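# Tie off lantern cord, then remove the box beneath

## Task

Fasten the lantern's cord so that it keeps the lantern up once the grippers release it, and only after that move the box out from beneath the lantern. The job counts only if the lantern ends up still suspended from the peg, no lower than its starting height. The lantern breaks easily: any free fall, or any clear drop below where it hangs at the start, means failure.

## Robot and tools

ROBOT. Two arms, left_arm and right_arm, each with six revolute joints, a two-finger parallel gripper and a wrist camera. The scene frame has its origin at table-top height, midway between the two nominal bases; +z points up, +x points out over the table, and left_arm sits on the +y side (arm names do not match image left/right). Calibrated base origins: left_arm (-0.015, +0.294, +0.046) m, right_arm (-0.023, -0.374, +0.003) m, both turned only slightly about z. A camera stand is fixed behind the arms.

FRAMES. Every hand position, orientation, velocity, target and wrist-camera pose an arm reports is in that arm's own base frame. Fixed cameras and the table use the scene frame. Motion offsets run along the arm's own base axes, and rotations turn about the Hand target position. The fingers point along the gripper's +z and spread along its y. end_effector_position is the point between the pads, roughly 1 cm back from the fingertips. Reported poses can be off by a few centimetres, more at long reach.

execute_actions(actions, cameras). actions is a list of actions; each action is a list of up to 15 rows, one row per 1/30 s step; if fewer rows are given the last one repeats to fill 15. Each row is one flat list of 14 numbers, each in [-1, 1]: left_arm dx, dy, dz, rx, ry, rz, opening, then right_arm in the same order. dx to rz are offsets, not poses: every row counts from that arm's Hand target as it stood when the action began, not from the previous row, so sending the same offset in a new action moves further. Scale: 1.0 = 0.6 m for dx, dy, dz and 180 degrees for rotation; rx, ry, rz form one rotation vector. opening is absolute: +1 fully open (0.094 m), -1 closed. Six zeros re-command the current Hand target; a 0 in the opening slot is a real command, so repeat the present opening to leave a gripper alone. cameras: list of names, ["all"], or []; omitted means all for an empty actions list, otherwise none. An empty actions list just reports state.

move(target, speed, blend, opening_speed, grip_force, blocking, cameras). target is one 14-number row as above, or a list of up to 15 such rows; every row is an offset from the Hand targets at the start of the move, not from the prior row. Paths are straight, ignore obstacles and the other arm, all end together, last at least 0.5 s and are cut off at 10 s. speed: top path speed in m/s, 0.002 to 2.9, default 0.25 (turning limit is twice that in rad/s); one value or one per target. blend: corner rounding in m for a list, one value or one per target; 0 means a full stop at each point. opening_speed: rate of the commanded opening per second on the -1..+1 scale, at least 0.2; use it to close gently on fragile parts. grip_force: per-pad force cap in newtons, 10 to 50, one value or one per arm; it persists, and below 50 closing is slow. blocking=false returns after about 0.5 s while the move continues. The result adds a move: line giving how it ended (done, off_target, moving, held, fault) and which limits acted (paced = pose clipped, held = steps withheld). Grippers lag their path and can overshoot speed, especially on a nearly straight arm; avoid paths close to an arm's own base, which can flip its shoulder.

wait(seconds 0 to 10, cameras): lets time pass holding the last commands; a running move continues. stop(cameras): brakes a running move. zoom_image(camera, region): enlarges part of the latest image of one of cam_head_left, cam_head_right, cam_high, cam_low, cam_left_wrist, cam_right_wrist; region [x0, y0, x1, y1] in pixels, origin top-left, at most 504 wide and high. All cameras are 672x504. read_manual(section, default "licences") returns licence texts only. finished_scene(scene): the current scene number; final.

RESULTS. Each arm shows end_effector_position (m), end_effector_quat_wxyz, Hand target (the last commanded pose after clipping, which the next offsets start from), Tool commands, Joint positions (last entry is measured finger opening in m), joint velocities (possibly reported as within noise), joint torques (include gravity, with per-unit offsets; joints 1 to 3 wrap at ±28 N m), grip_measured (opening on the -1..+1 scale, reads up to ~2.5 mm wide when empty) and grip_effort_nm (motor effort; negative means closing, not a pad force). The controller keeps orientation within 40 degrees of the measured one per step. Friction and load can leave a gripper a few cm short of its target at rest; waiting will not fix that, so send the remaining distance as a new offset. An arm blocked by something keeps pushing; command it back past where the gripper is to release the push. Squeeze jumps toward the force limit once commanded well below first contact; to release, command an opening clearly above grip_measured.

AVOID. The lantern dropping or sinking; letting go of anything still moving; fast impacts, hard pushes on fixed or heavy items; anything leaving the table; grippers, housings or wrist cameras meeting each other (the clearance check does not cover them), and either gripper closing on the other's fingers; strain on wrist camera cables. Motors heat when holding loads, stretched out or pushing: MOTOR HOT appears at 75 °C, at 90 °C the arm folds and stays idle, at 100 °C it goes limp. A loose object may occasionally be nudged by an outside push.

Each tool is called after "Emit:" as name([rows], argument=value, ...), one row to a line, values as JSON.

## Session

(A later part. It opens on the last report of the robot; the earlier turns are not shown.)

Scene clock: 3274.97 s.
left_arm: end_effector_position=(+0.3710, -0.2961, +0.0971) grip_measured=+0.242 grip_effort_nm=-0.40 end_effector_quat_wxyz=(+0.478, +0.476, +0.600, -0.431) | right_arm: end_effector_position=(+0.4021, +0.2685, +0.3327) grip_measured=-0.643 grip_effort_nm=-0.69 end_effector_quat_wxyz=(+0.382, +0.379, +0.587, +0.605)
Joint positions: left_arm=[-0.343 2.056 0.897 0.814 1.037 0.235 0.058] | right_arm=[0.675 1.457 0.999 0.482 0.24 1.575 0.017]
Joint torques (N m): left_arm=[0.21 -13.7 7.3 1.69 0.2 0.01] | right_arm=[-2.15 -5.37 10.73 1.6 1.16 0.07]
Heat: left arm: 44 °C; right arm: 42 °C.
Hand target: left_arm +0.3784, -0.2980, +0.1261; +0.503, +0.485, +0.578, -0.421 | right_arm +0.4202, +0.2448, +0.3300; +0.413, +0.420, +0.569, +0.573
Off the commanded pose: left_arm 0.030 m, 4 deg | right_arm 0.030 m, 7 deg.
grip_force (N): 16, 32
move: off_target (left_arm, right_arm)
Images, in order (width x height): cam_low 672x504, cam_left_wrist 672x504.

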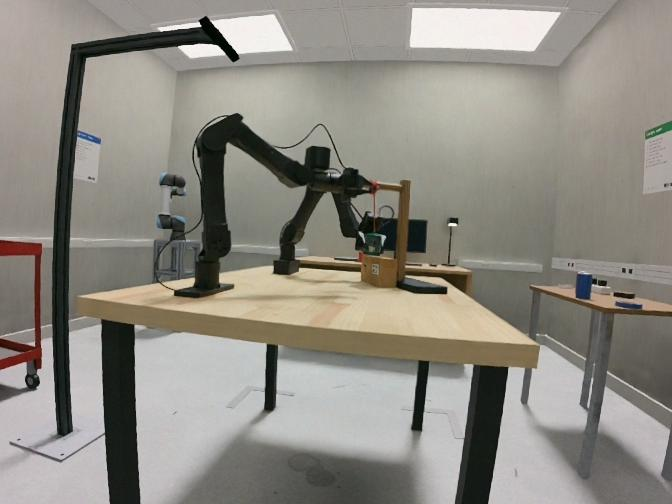

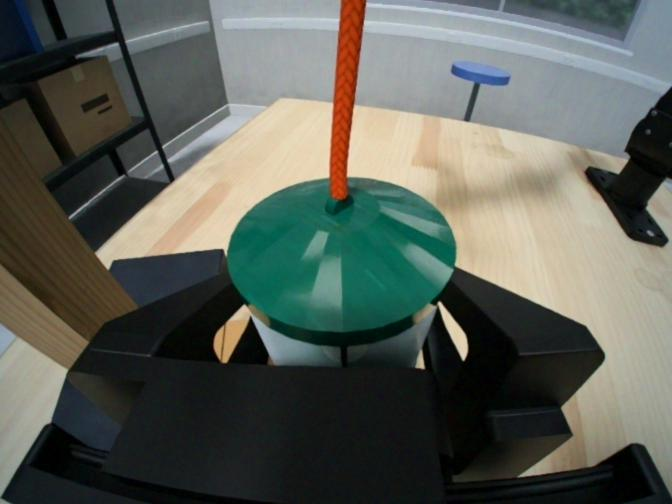

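Emit:
move(target=[0.0583, 0, 0.025, 0, 0, -0.0444, 0.2, 0, 0, 0, 0, 0, 0, -0.75], speed=0.05, grip_force=[18, 32], cameras=["cam_left_wrist", "cam_low", "cam_high"])

Scene clock: 3298.10 s.
left_arm: end_effector_position=(+0.3992, -0.2962, +0.1378) grip_measured=+0.239 grip_effort_nm=-0.44 end_effector_quat_wxyz=(+0.461, +0.523, +0.546, -0.465) | right_arm: end_effector_position=(+0.4138, +0.2475, +0.3235) grip_measured=-0.643 grip_effort_nm=-0.69 end_effector_quat_wxyz=(+0.406, +0.416, +0.575, +0.576)
Joint positions: left_arm=[-0.291 2.088 1.187 0.459 1.232 0.393 0.058] | right_arm=[0.657 1.463 0.999 0.457 0.326 1.585 0.017]
Joint torques (N m): left_arm=[0.46 -8.88 9.78 1.67 0.15 -0.05] | right_arm=[-0.58 -5.41 11.44 1.81 0.22 -0.04]
Heat: left arm: 46 °C; right arm: 42 °C.
Hand target: left_arm +0.4134, -0.2980, +0.1411; +0.472, +0.524, +0.543, -0.455 | right_arm +0.4201, +0.2448, +0.3299; +0.413, +0.421, +0.569, +0.573
Off the commanded pose: left_arm 0.015 m, 2 deg | right_arm 0.010 m, 1 deg.
grip_force (N): 18, 32
move: off_target (left_arm)
Images, in order (width x height): cam_high 672x504, cam_low 672x504, cam_left_wrist 672x504.

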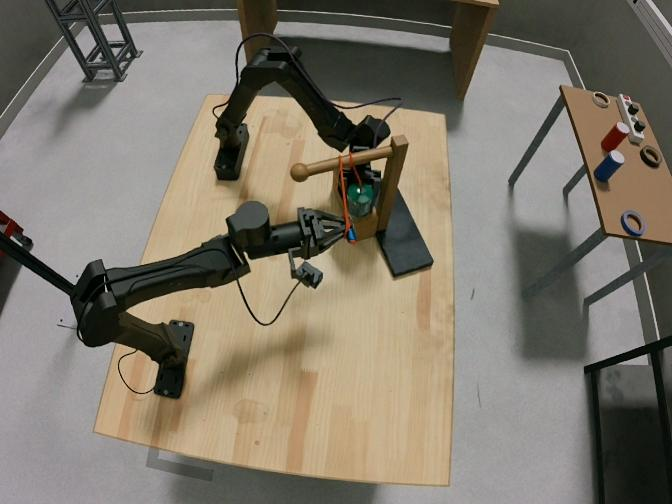

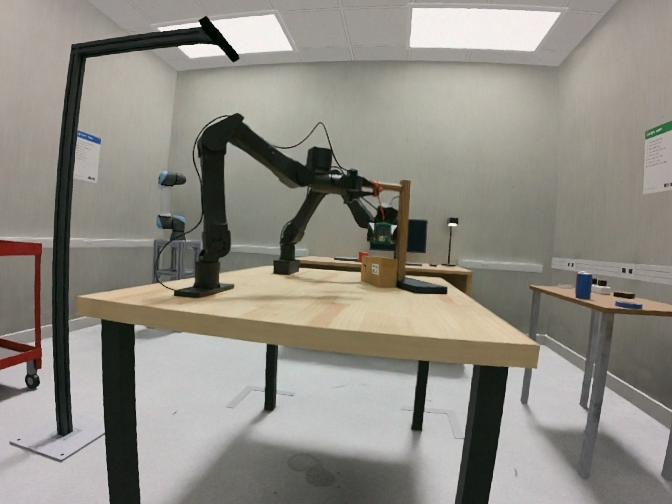

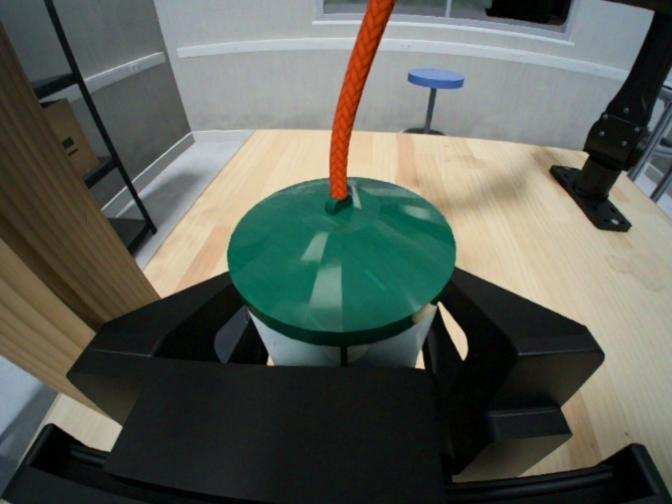

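Emit:
zoom_image(camera="cam_low", region=[320, 165, 430, 295])

Emit:
zoom_image(camera="cam_high", region=[280, 120, 420, 250])

Scaled by 3.877 from the camera's 672x504 image, which has a finer 960x720 frame.

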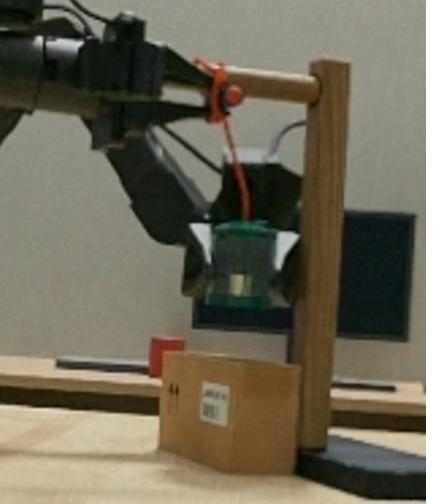

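Scaled by 3.600 from the camera's 672x504 image, which has a finer 960x720 frame.

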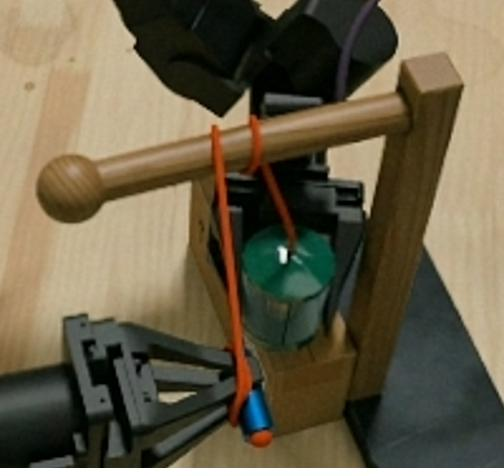

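Emit:
move(target=[0, 0, 0, 0, 0, 0, 0.2, 0, -0.04, 0, 0, 0, 0, -0.75], speed=0.06, grip_force=[18, 32], cameras=["cam_left_wrist", "cam_high"])

Scene clock: 3365.30 s.
left_arm: end_effector_position=(+0.3992, -0.2962, +0.1378) grip_measured=+0.239 grip_effort_nm=-0.44 end_effector_quat_wxyz=(+0.461, +0.523, +0.546, -0.465) | right_arm: end_effector_position=(+0.4179, +0.2415, +0.3288) grip_measured=-0.643 grip_effort_nm=-0.69 end_effector_quat_wxyz=(+0.395, +0.403, +0.579, +0.588)
Joint positions: left_arm=[-0.291 2.088 1.188 0.458 1.232 0.394 0.058] | right_arm=[0.61 1.452 0.999 0.457 0.238 1.585 0.017]
Joint torques (N m): left_arm=[0.42 -8.84 9.78 1.66 0.13 -0.02] | right_arm=[-1.92 -9.22 7.23 1.76 0.5 -0.04]
Heat: left arm: 49 °C; right arm: 44 °C.
Hand target: left_arm +0.4134, -0.2980, +0.1412; +0.472, +0.524, +0.543, -0.455 | right_arm +0.4201, +0.2208, +0.3300; +0.413, +0.420, +0.569, +0.573
Off the commanded pose: left_arm 0.015 m, 2 deg | right_arm 0.021 m, 4 deg.
grip_force (N): 18, 32
move: off_target (left_arm, right_arm)
Images, in order (width x height): cam_high 672x504, cam_left_wrist 672x504.

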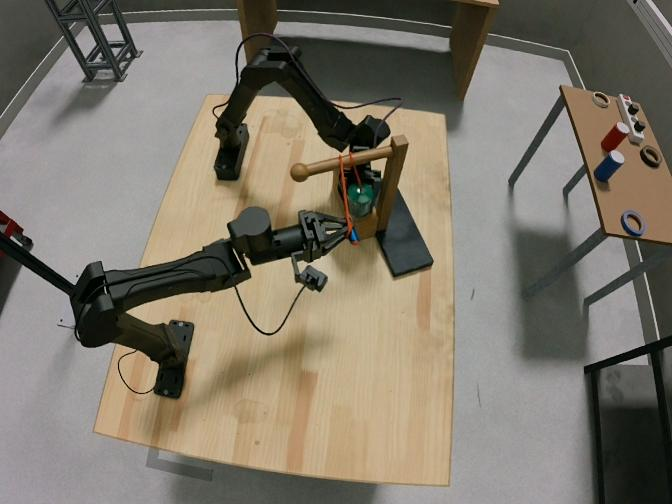

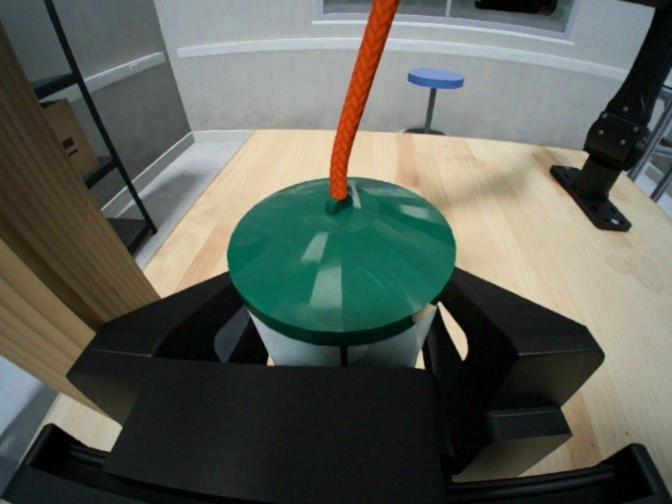

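Emit:
move([
  [0, 0, 0, 0, 0, 0, 0.2, -0.0978, 0.0982, 0.0283, 0, 0, 0, -0.75],
  [0, 0, 0, 0, 0, 0, 0.2, -0.098, 0.0815, -0.0883, 0, 0, 0, -0.75],
  [0, 0, 0, 0, 0, 0, 0.2, -0.096, 0.2482, -0.1633, 0, 0, 0, -0.75],
], speed=0.12, blend=0.02, grip_force=[18, 32], cameras=["cam_head_left", "cam_low", "cam_high"])

Scene clock: 3431.13 s.
left_arm: end_effector_position=(+0.3992, -0.2962, +0.1378) grip_measured=+0.239 grip_effort_nm=-0.44 end_effector_quat_wxyz=(+0.461, +0.523, +0.546, -0.465) | right_arm: end_effector_position=(+0.3597, +0.3663, +0.2323) grip_measured=-0.643 grip_effort_nm=-0.69 end_effector_quat_wxyz=(+0.409, +0.419, +0.571, +0.575)
Joint positions: left_arm=[-0.291 2.088 1.188 0.458 1.232 0.394 0.058] | right_arm=[1.021 1.813 0.976 0.833 0.701 1.588 0.017]
Joint torques (N m): left_arm=[0.4 -8.9 9.84 1.66 0.13 -0.04] | right_arm=[0.16 -7.35 9.61 1.8 0.19 -0.08]
Heat: left arm: 51 °C; right arm: 39 °C.
Hand target: left_arm +0.4134, -0.2980, +0.1412; +0.472, +0.524, +0.543, -0.455 | right_arm +0.3624, +0.3698, +0.2320; +0.413, +0.420, +0.569, +0.573
Off the commanded pose: left_arm 0.015 m, 2 deg | right_arm 0.004 m, 1 deg.
grip_force (N): 18, 32
move: off_target (left_arm)
Images, in order (width x height): cam_head_left 672x504, cam_high 672x504, cam_low 672x504.

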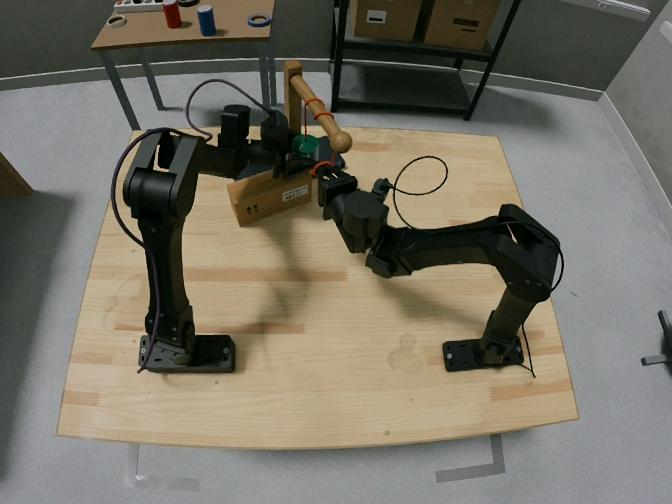

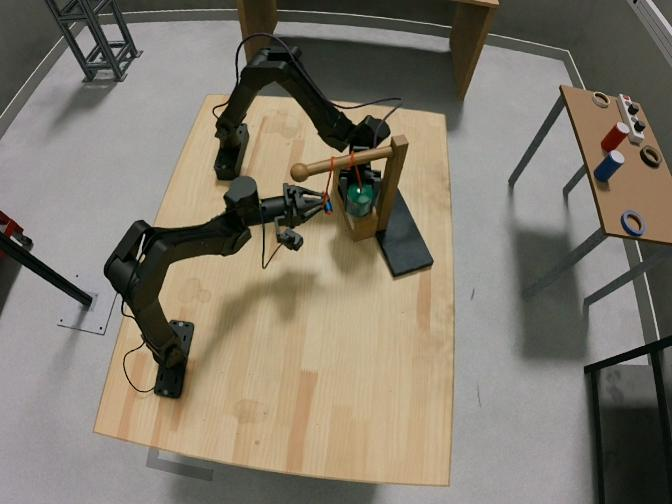

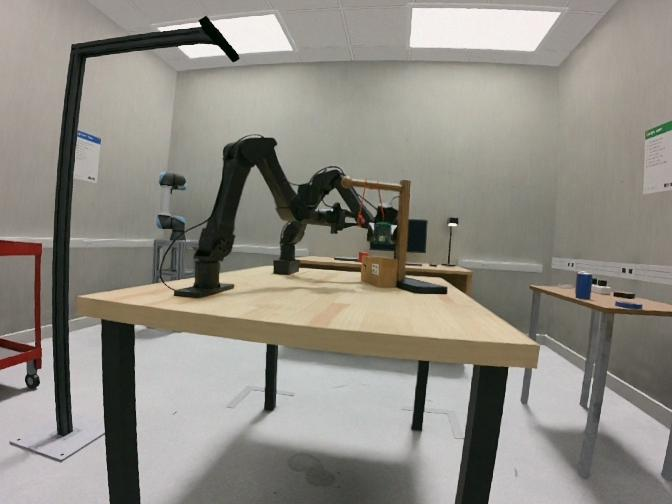

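Emit:
zoom_image(camera="cam_low", region=[320, 165, 430, 295])

Emit:
zoom_image(camera="cam_high", region=[280, 120, 420, 250])

Emit:
zoom_image(camera="cam_head_left", region=[210, 60, 390, 220])

Scaled by 3.877 from the camera's 672x504 image, which has a finer 960x720 frame.

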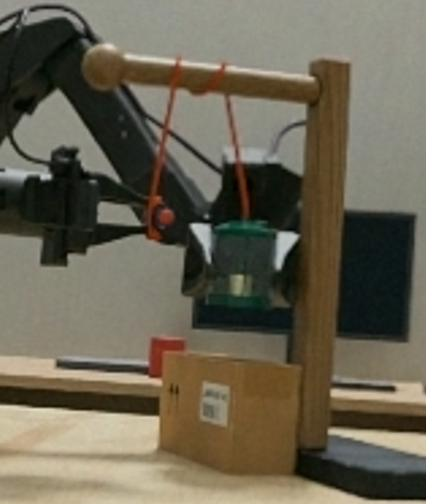

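Scaled by 3.600 from the camera's 672x504 image, which has a finer 960x720 frame.

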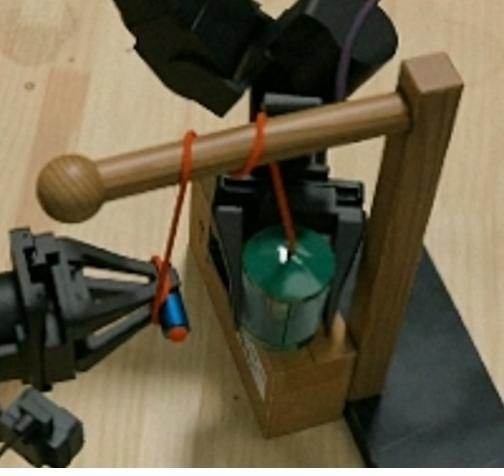

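Scaled by 2.800 from the camera's 672x504 image, which has a finer 960x720 frame.

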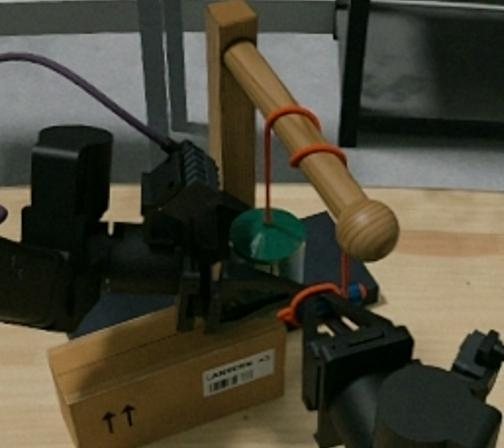

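Emit:
move([
  [0, 0, 0, 0, 0, 0, 0.2, -0.0192, 0.1968, -0.0167, 0, 0, 0, -0.75],
  [0, 0, 0, 0, 0, 0, 0.2, -0.0192, 0.1968, -0.0167, -0.4765, -0.1516, 0, -0.75],
], speed=[0.12, 0.27], blend=0.01, grip_force=[18, 32], cameras=["cam_head_left", "cam_high"])

Scene clock: 3474.00 s.
left_arm: end_effector_position=(+0.3992, -0.2962, +0.1378) grip_measured=+0.239 grip_effort_nm=-0.43 end_effector_quat_wxyz=(+0.461, +0.523, +0.546, -0.465) | right_arm: end_effector_position=(+0.3526, +0.4778, +0.2261) grip_measured=-0.643 grip_effort_nm=-0.69 end_effector_quat_wxyz=(+0.699, -0.095, +0.700, +0.110)
Joint positions: left_arm=[-0.291 2.088 1.188 0.458 1.232 0.394 0.058] | right_arm=[1.169 2.158 1.455 0.706 0.878 0.019 0.017]
Joint torques (N m): left_arm=[0.47 -8.83 9.78 1.66 0.13 -0.03] | right_arm=[0.68 -10.32 10.5 1.61 -0.05 -0.08]
Heat: left arm: 52 °C; right arm: 40 °C.
Hand target: left_arm +0.4134, -0.2980, +0.1411; +0.472, +0.524, +0.543, -0.455 | right_arm +0.3511, +0.4878, +0.2220; +0.698, -0.104, +0.700, +0.112
Off the commanded pose: left_arm 0.015 m, 2 deg | right_arm 0.011 m, 1 deg.
grip_force (N): 18, 32
move: off_target (left_arm, right_arm)
Images, in order (width x height): cam_head_left 672x504, cam_high 672x504.

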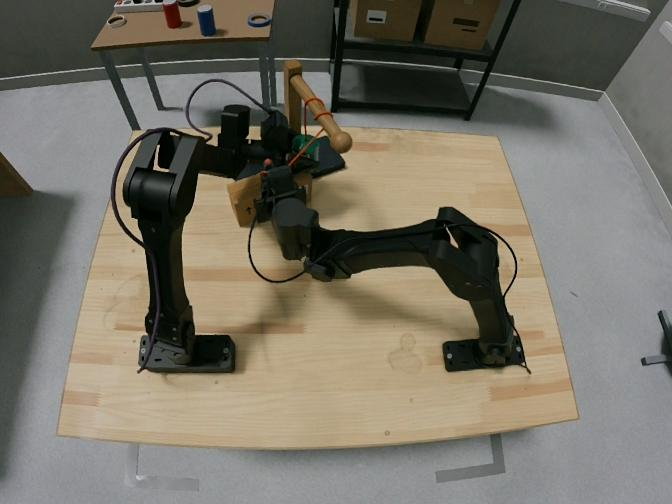

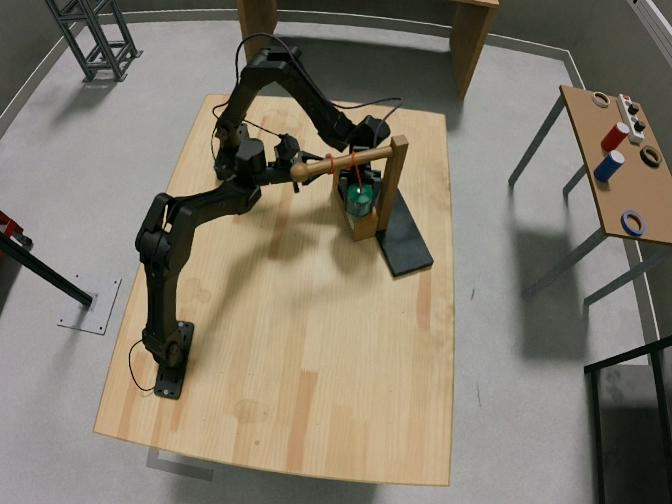

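Emit:
zoom_image(camera="cam_head_left", region=[210, 60, 390, 220])

Emit:
zoom_image(camera="cam_high", region=[230, 100, 400, 230])

Scaled by 2.800 from the camera's 672x504 image, which has a finer 960x720 frame.

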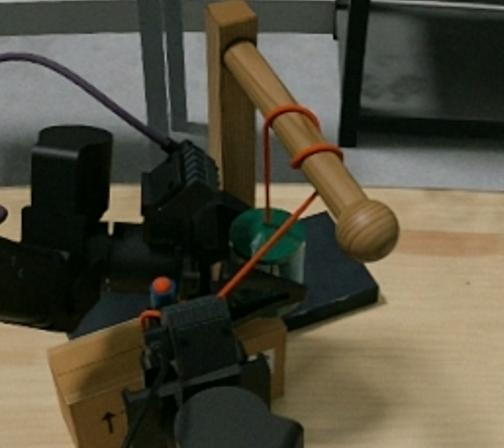

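Scaled by 2.965 from the camera's 672x504 image, which has a finer 960x720 frame.

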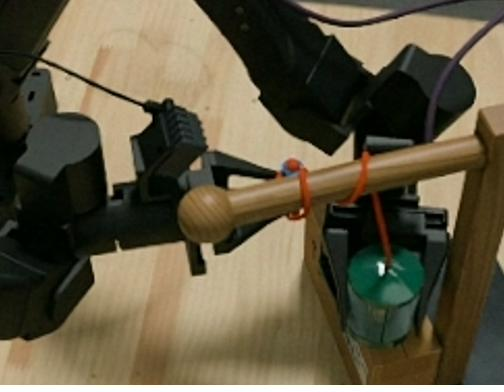

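Emit:
move([
  [0, 0, 0, 0, 0, 0, 0.2, -0.0005, -0.0132, 0.1917, 0, 0, 0, -0.75],
  [0, 0, 0, 0, 0, 0, 0.2, -0.0005, -0.0132, 0.325, 0, 0, 0, -0.75],
  [0, 0, 0, 0, 0, 0, 0.2, 0.019, -0.1968, 0.4133, 0.0338, -0.1059, 0, -0.75],
], speed=0.13, blend=0.025, grip_force=[18, 32], cameras=["cam_head_left", "cam_low", "cam_high"])

Scene clock: 3503.27 s.
left_arm: end_effector_position=(+0.3992, -0.2962, +0.1378) grip_measured=+0.239 grip_effort_nm=-0.44 end_effector_quat_wxyz=(+0.461, +0.523, +0.546, -0.465) | right_arm: end_effector_position=(+0.3690, +0.3785, +0.4540) grip_measured=-0.643 grip_effort_nm=-0.69 end_effector_quat_wxyz=(+0.799, -0.091, +0.582, +0.120)
Joint positions: left_arm=[-0.291 2.088 1.188 0.458 1.232 0.394 0.058] | right_arm=[1.008 1.758 1.491 0.668 0.664 -0.261 0.017]
Joint torques (N m): left_arm=[0.46 -8.87 9.8 1.65 0.14 -0.03] | right_arm=[-0.25 -12.46 7.32 1.73 -0.31 -0.08]
Heat: left arm: 52 °C; right arm: 42 °C.
Hand target: left_arm +0.4134, -0.2980, +0.1411; +0.472, +0.524, +0.543, -0.455 | right_arm +0.3624, +0.3697, +0.4699; +0.808, -0.084, +0.568, +0.130
Off the commanded pose: left_arm 0.015 m, 2 deg | right_arm 0.019 m, 2 deg.
grip_force (N): 18, 32
move: off_target (left_arm, right_arm)
Images, in order (width x height): cam_head_left 672x504, cam_high 672x504, cam_low 672x504.

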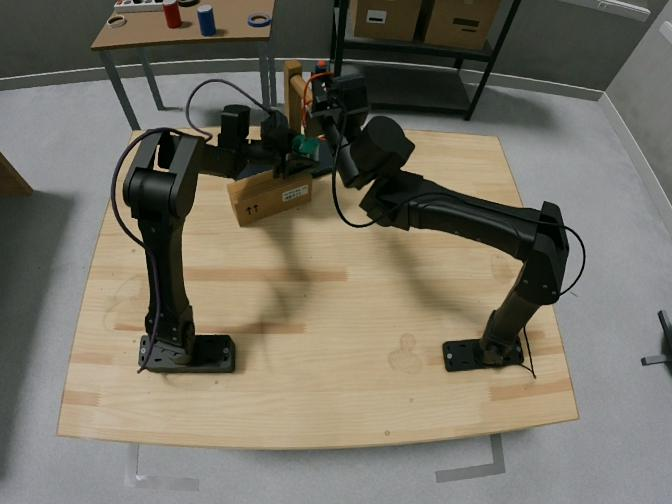

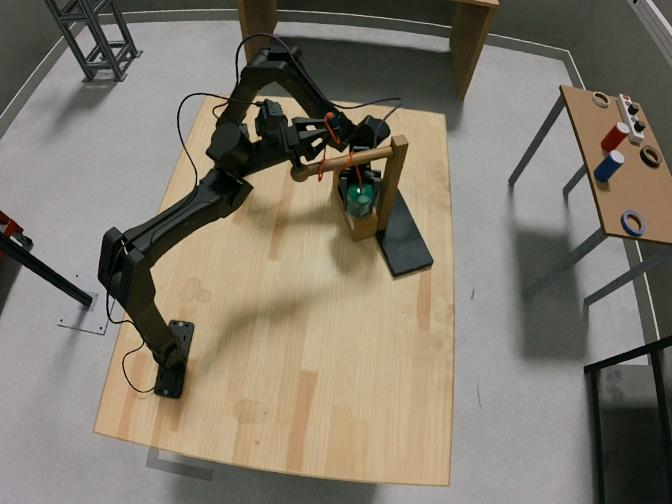

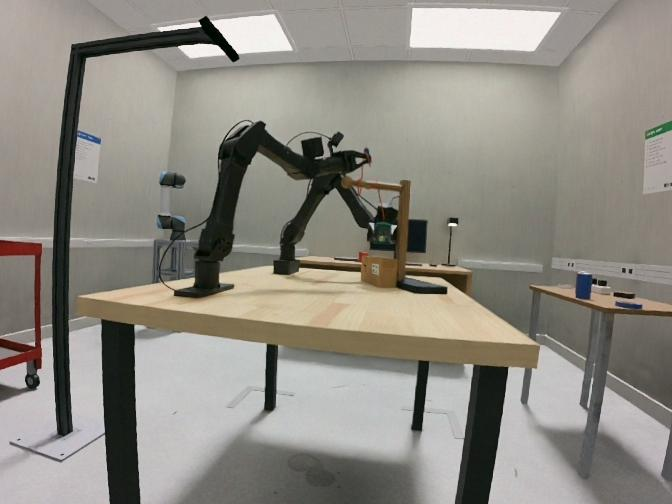

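Emit:
zoom_image(camera="cam_low", region=[300, 125, 430, 275])

Emit:
zoom_image(camera="cam_high", region=[230, 85, 400, 225])

Emit:
zoom_image(camera="cam_head_left", region=[240, 40, 420, 200])

Scaled by 3.360 from the camera's 672x504 image, which has a finer 960x720 frame.

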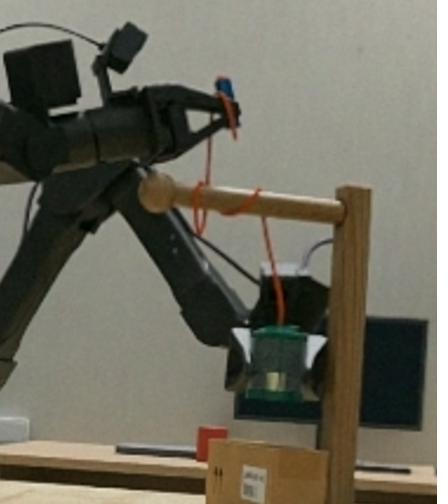

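Scaled by 2.965 from the camera's 672x504 image, which has a finer 960x720 frame.

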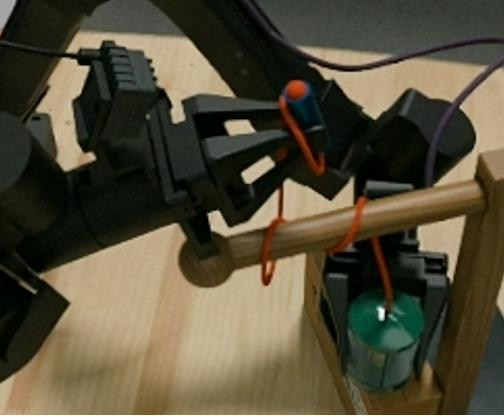

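Scaled by 2.800 from the camera's 672x504 image, which has a finer 960x720 frame.

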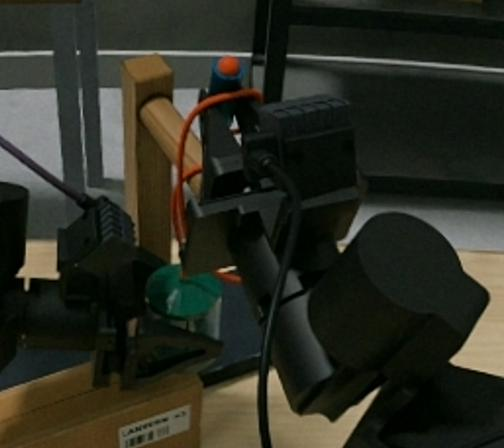

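Emit:
move([
  [0, 0, 0, 0, 0, 0, 0.2, 0.0237, -0.117, -0.0548, -0.0169, 0.053, 0, -0.75],
  [0, 0, 0, 0, 0, 0, 0.2, 0.0398, -0.1672, -0.1715, -0.0338, 0.1059, 0, -0.75],
  [0, 0, 0, 0, 0, 0, 0.2, 0.0398, -0.1672, -0.1715, 0.4447, 0.2335, 0.0872, -0.75],
], speed=[0.13, 0.13, 0.27], blend=0.02, grip_force=[18, 32], cameras=["cam_head_left", "cam_low", "cam_high"])

Scene clock: 3545.40 s.
left_arm: end_effector_position=(+0.3992, -0.2962, +0.1378) grip_measured=+0.239 grip_effort_nm=-0.44 end_effector_quat_wxyz=(+0.461, +0.523, +0.546, -0.465) | right_arm: end_effector_position=(+0.3901, +0.2766, +0.3611) grip_measured=-0.643 grip_effort_nm=-0.69 end_effector_quat_wxyz=(+0.411, +0.421, +0.572, +0.571)
Joint positions: left_arm=[-0.291 2.088 1.188 0.458 1.232 0.394 0.058] | right_arm=[0.788 1.453 1.144 0.298 0.476 1.586 0.017]
Joint torques (N m): left_arm=[0.46 -8.9 9.78 1.65 0.14 -0.04] | right_arm=[-0.55 -9.39 7.69 1.75 -0.01 -0.02]
Heat: left arm: 53 °C; right arm: 41 °C.
Hand target: left_arm +0.4135, -0.2980, +0.1411; +0.472, +0.524, +0.543, -0.455 | right_arm +0.3863, +0.2694, +0.3671; +0.413, +0.420, +0.569, +0.573
Off the commanded pose: left_arm 0.015 m, 2 deg | right_arm 0.010 m, 0 deg.
grip_force (N): 18, 32
move: off_target (left_arm)
Images, in order (width x height): cam_head_left 672x504, cam_high 672x504, cam_low 672x504.

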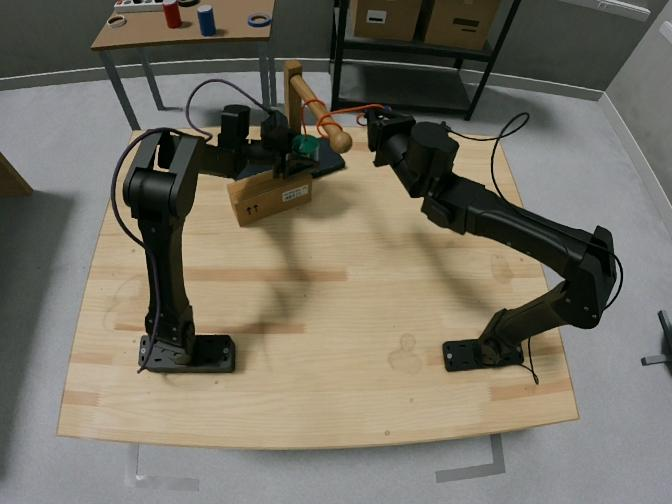

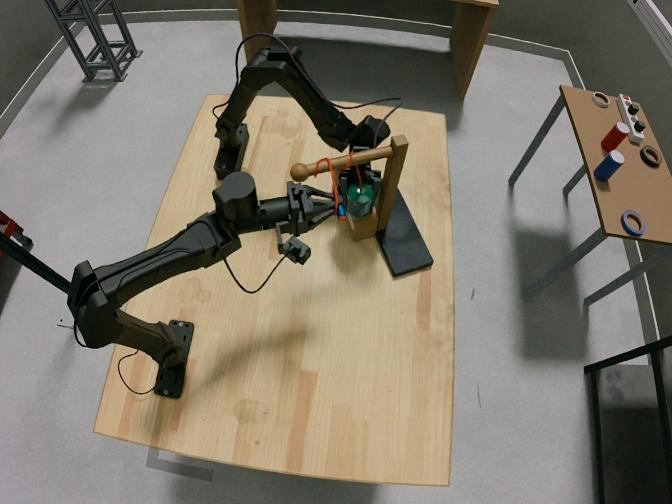

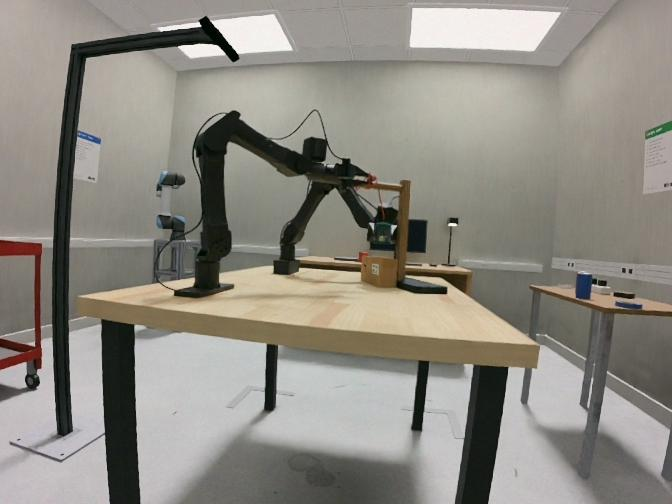

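Emit:
zoom_image(camera="cam_low", region=[300, 145, 430, 275])

Emit:
zoom_image(camera="cam_high", region=[270, 120, 420, 250])

Emit:
zoom_image(camera="cam_head_left", region=[240, 50, 420, 210])

Scaled by 3.877 from the camera's 672x504 image, which has a finer 960x720 frame.

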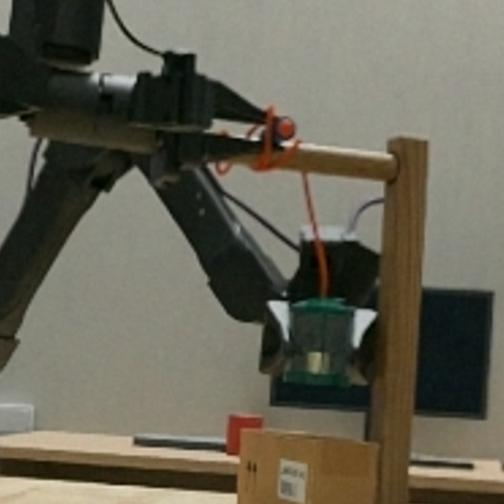

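Scaled by 3.360 from the camera's 672x504 image, which has a finer 960x720 frame.

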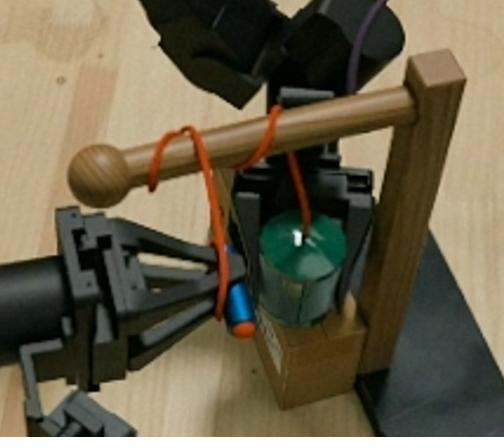

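Scaled by 2.800 from the camera's 672x504 image, which has a finer 960x720 frame.

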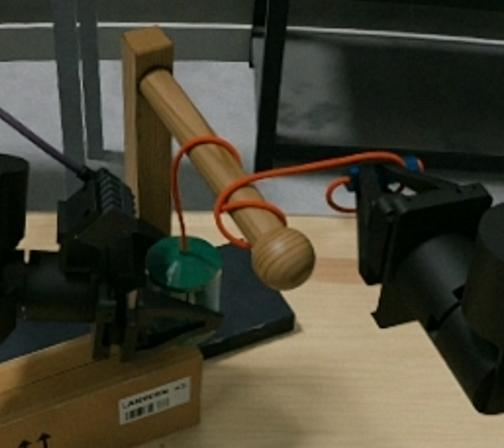

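Emit:
move([
  [0, 0, 0, 0, 0, 0, 0.2, 0.0745, -0.0425, -0.0585, 0, 0, 0, -0.75],
  [0, 0, 0, 0, 0, 0, 0.2, 0.0745, -0.0925, -0.0585, 0, 0, 0, -0.75],
], speed=[0.12, 0.06], blend=0.01, grip_force=[18, 32], cameras=["cam_head_left", "cam_high"])

Scene clock: 3575.83 s.
left_arm: end_effector_position=(+0.3992, -0.2962, +0.1378) grip_measured=+0.239 grip_effort_nm=-0.44 end_effector_quat_wxyz=(+0.461, +0.523, +0.546, -0.465) | right_arm: end_effector_position=(+0.4314, +0.2288, +0.3238) grip_measured=-0.643 grip_effort_nm=-0.69 end_effector_quat_wxyz=(+0.398, +0.413, +0.584, +0.575)
Joint positions: left_arm=[-0.291 2.088 1.188 0.458 1.232 0.394 0.058] | right_arm=[0.564 1.47 1.024 0.423 0.215 1.587 0.017]
Joint torques (N m): left_arm=[0.4 -8.84 9.88 1.66 0.14 -0.03] | right_arm=[-1.48 -9.37 7.35 2.04 0.29 -0.06]
Heat: left arm: 53 °C; right arm: 37 °C.
Hand target: left_arm +0.4135, -0.2980, +0.1411; +0.472, +0.524, +0.543, -0.455 | right_arm +0.4310, +0.2139, +0.3319; +0.413, +0.421, +0.569, +0.573
Off the commanded pose: left_arm 0.015 m, 2 deg | right_arm 0.017 m, 3 deg.
grip_force (N): 18, 32
move: off_target (left_arm, right_arm)
Images, in order (width x height): cam_head_left 672x504, cam_high 672x504.

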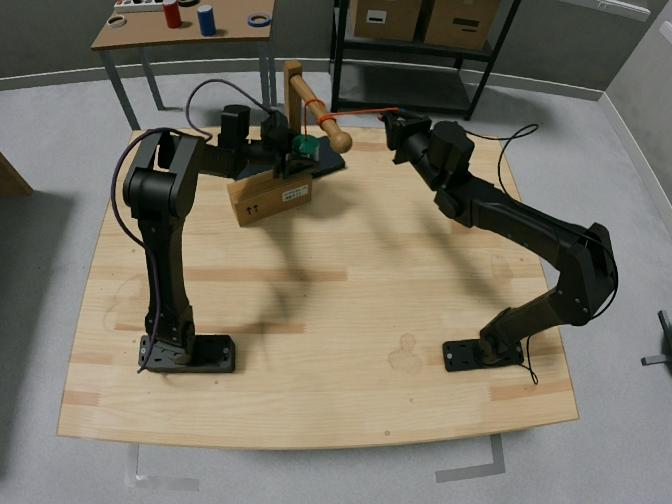

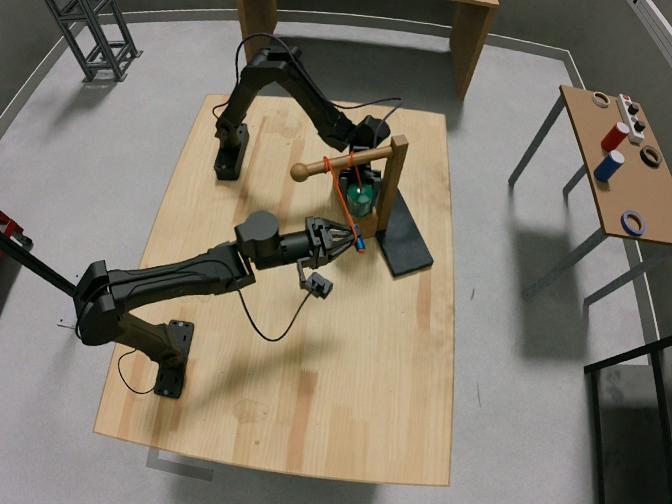

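Emit:
zoom_image(camera="cam_high", region=[270, 120, 420, 260])

Emit:
zoom_image(camera="cam_head_left", region=[240, 50, 420, 210])

Scaled by 3.360 from the camera's 672x504 image, which has a finer 960x720 frame.

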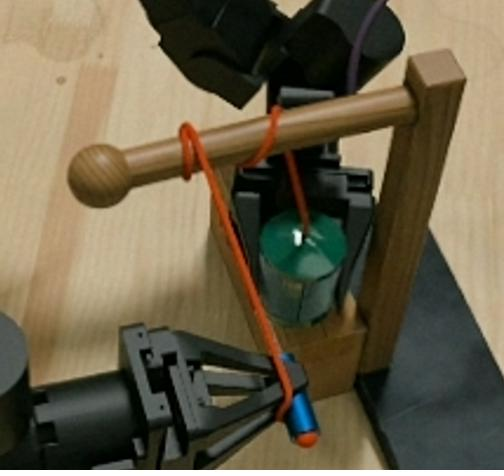

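Scaled by 2.800 from the camera's 672x504 image, which has a finer 960x720 frame.

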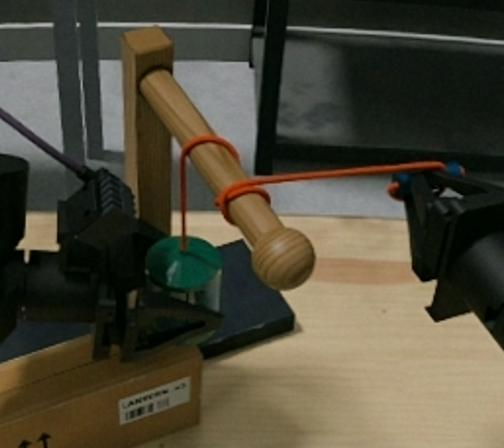

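Emit:
move([
  [0, 0, 0, 0, 0, 0, 0.2, -0.116, 0.093, 0.0252, 0, 0, 0, -0.75],
  [0, 0, 0, 0, 0, 0, 0.2, -0.1162, 0.0763, -0.0915, 0, 0, 0, -0.75],
  [0, 0, 0, 0, 0, 0, 0.2, -0.1142, 0.2597, -0.1665, 0, 0, 0, -0.75],
  [0, 0, 0, 0, 0, 0, 0.2, -0.1335, 0.4567, -0.1832, 0, 0, 0, -0.75],
  [0, 0, 0, 0, 0, 0, 0.2, -0.1335, 0.4567, -0.1832, -0.4765, -0.1516, 0, -0.75],
], speed=[0.13, 0.13, 0.13, 0.13, 0.27], blend=[0.02, 0.02, 0.02, 0.01, 0], grip_force=[18, 32], cameras=["cam_head_left", "cam_high", "cam_low"])

Scene clock: 3615.23 s.
left_arm: end_effector_position=(+0.3992, -0.2962, +0.1378) grip_measured=+0.239 grip_effort_nm=-0.43 end_effector_quat_wxyz=(+0.461, +0.523, +0.546, -0.465) | right_arm: end_effector_position=(+0.3513, +0.4815, +0.2242) grip_measured=-0.643 grip_effort_nm=-0.69 end_effector_quat_wxyz=(+0.697, -0.103, +0.701, +0.114)
Joint positions: left_arm=[-0.291 2.088 1.188 0.458 1.232 0.394 0.058] | right_arm=[1.171 2.161 1.457 0.699 0.862 0.02 0.017]
Joint torques (N m): left_arm=[0.4 -8.9 9.74 1.65 0.13 -0.03] | right_arm=[0.53 -10.44 10.63 1.65 0.15 -0.05]
Heat: left arm: 54 °C; right arm: 39 °C.
Hand target: left_arm +0.4134, -0.2980, +0.1411; +0.472, +0.524, +0.543, -0.455 | right_arm +0.3509, +0.4879, +0.2220; +0.697, -0.104, +0.700, +0.112
Off the commanded pose: left_arm 0.015 m, 2 deg | right_arm 0.007 m, 0 deg.
grip_force (N): 18, 32
move: off_target (left_arm)
Images, in order (width x height): cam_head_left 672x504, cam_high 672x504, cam_low 672x504.

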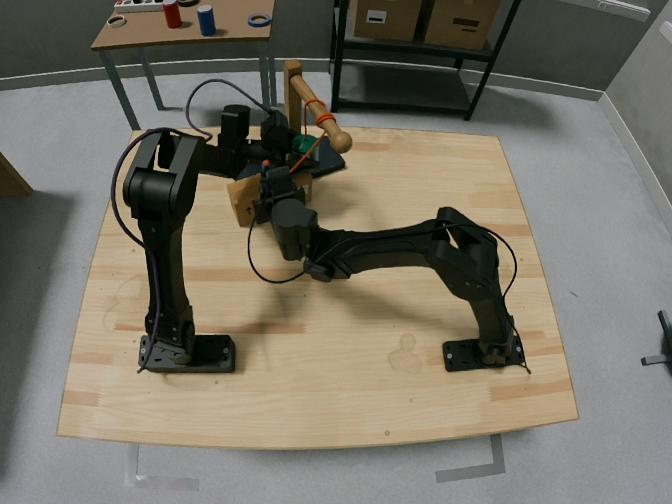

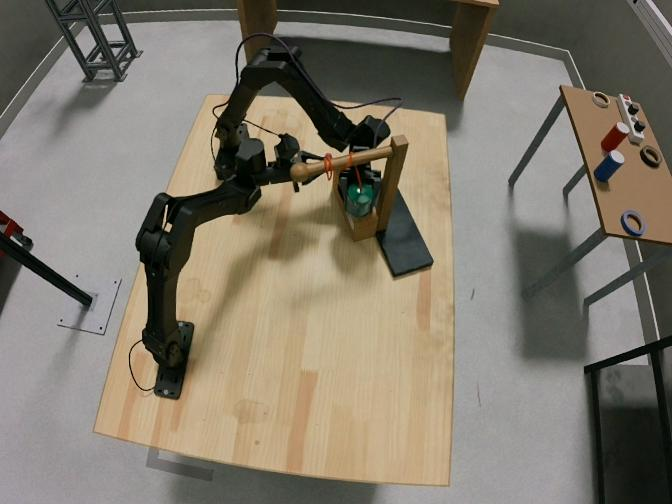

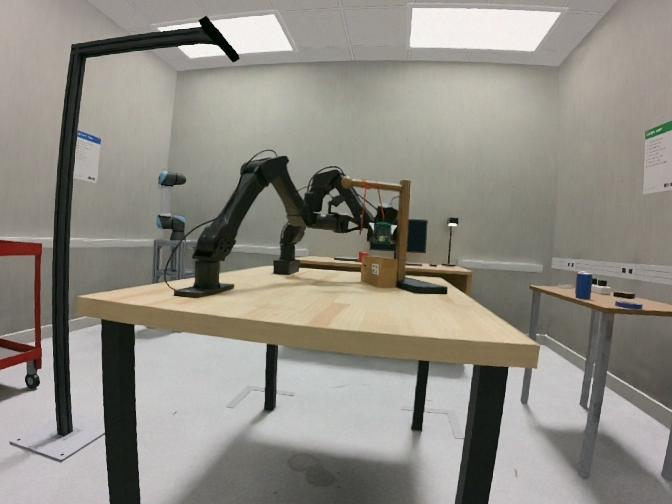

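Emit:
zoom_image(camera="cam_head_left", region=[220, 60, 380, 200])

Emit:
zoom_image(camera="cam_high", region=[250, 110, 410, 240])

Scaled by 3.150 from the camera's 672x504 image, which has a finer 960x720 frame.

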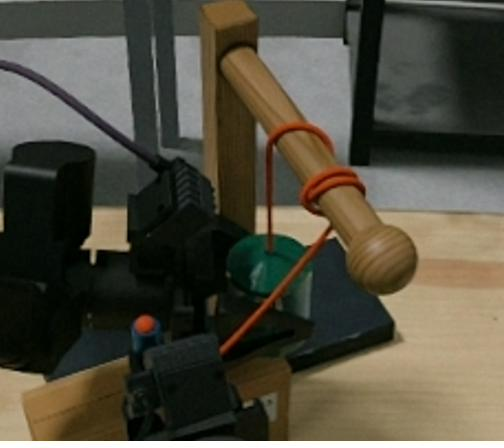

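Scaled by 3.150 from the camera's 672x504 image, which has a finer 960x720 frame.

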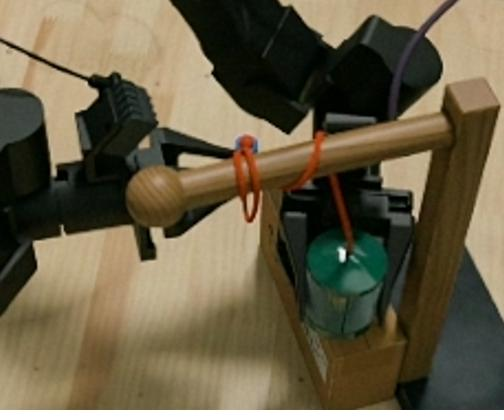

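Emit:
move([
  [0, 0, 0, 0, 0, 0, 0.2, 0, -0.0133, 0.1917, 0, 0, 0, -0.75],
  [0, 0, 0, 0, 0, 0, 0.2, 0, -0.0133, 0.325, 0, 0, 0, -0.75],
  [0, 0, 0, 0, 0, 0, 0.2, 0.036, -0.197, 0.4133, 0.0338, -0.1059, 0, -0.75],
  [0, 0, 0, 0, 0, 0, 0.2, 0.0428, -0.314, 0.3583, 0.0169, -0.053, 0, -0.75],
  [0, 0, 0, 0, 0, 0, 0.2, 0.059, -0.3642, 0.2417, 0, 0, 0, -0.75],
  [0, 0, 0, 0, 0, 0, 0.2, 0.059, -0.3642, 0.2417, 0.4765, 0.1516, 0, -0.75],
], speed=[0.13, 0.13, 0.13, 0.13, 0.13, 0.27], blend=[0.025, 0.025, 0.025, 0.02, 0.02, 0], grip_force=[18, 32], cameras=["cam_head_left", "cam_high", "cam_low"])

Scene clock: 3644.03 s.
left_arm: end_effector_position=(+0.3992, -0.2962, +0.1378) grip_measured=+0.239 grip_effort_nm=-0.43 end_effector_quat_wxyz=(+0.461, +0.523, +0.546, -0.465) | right_arm: end_effector_position=(+0.3901, +0.2766, +0.3613) grip_measured=-0.643 grip_effort_nm=-0.69 end_effector_quat_wxyz=(+0.412, +0.421, +0.572, +0.571)
Joint positions: left_arm=[-0.291 2.088 1.188 0.458 1.232 0.394 0.058] | right_arm=[0.789 1.453 1.145 0.298 0.477 1.586 0.017]
Joint torques (N m): left_arm=[0.49 -8.85 9.84 1.65 0.14 -0.04] | right_arm=[-0.68 -9.46 7.71 1.75 -0.02 -0.05]
Heat: left arm: 54 °C; right arm: 38 °C.
Hand target: left_arm +0.4134, -0.2980, +0.1411; +0.472, +0.524, +0.543, -0.455 | right_arm +0.3863, +0.2693, +0.3670; +0.413, +0.421, +0.569, +0.573
Off the commanded pose: left_arm 0.015 m, 2 deg | right_arm 0.010 m, 0 deg.
grip_force (N): 18, 32
move: off_target (left_arm)
Images, in order (width x height): cam_head_left 672x504, cam_high 672x504, cam_low 672x504.

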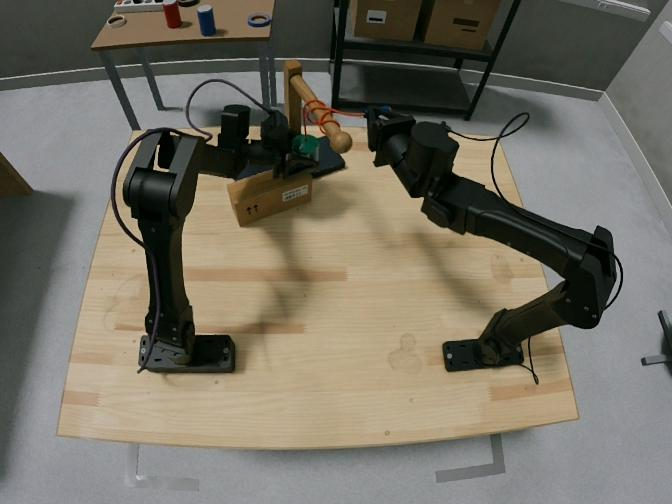

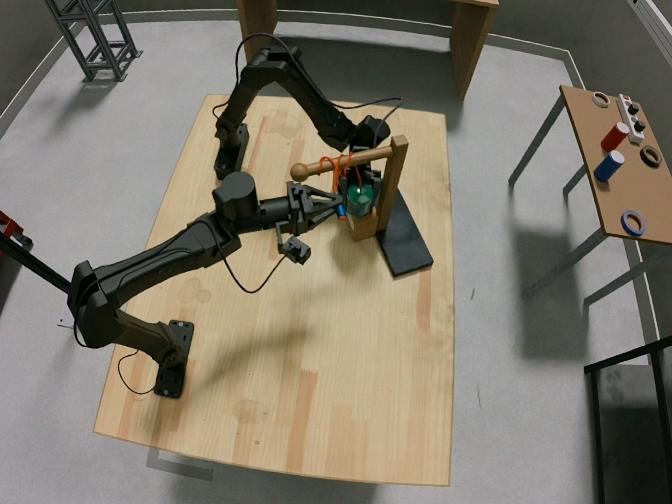

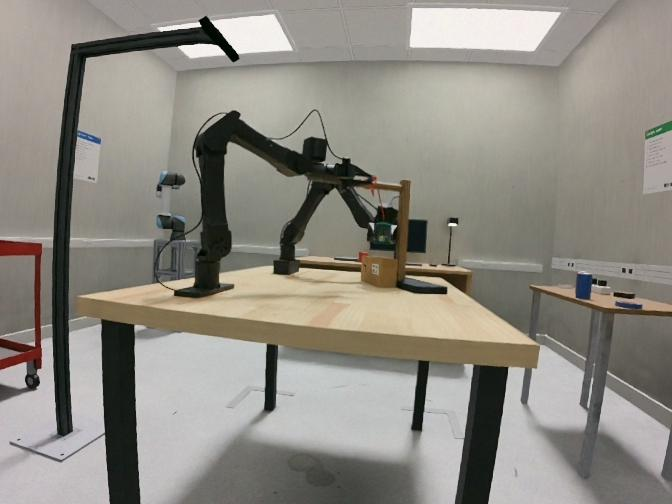

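Emit:
zoom_image(camera="cam_head_left", region=[250, 50, 430, 190])

Emit:
zoom_image(camera="cam_high", region=[270, 120, 420, 250])

Scaled by 2.800 from the camera's 672x504 image, which has a finer 960x720 frame.

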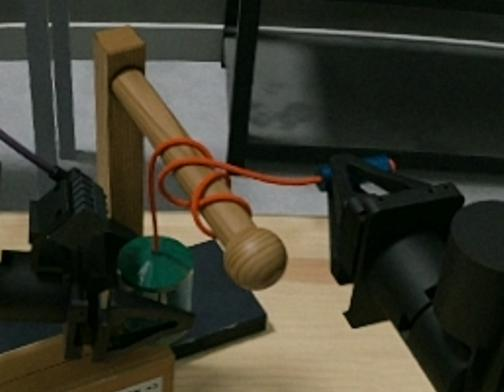

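Scaled by 3.360 from the camera's 672x504 image, which has a finer 960x720 frame.

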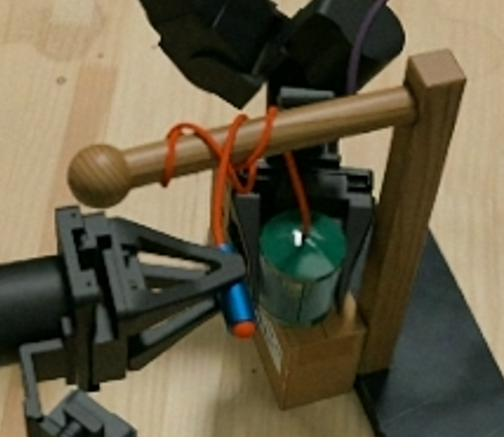

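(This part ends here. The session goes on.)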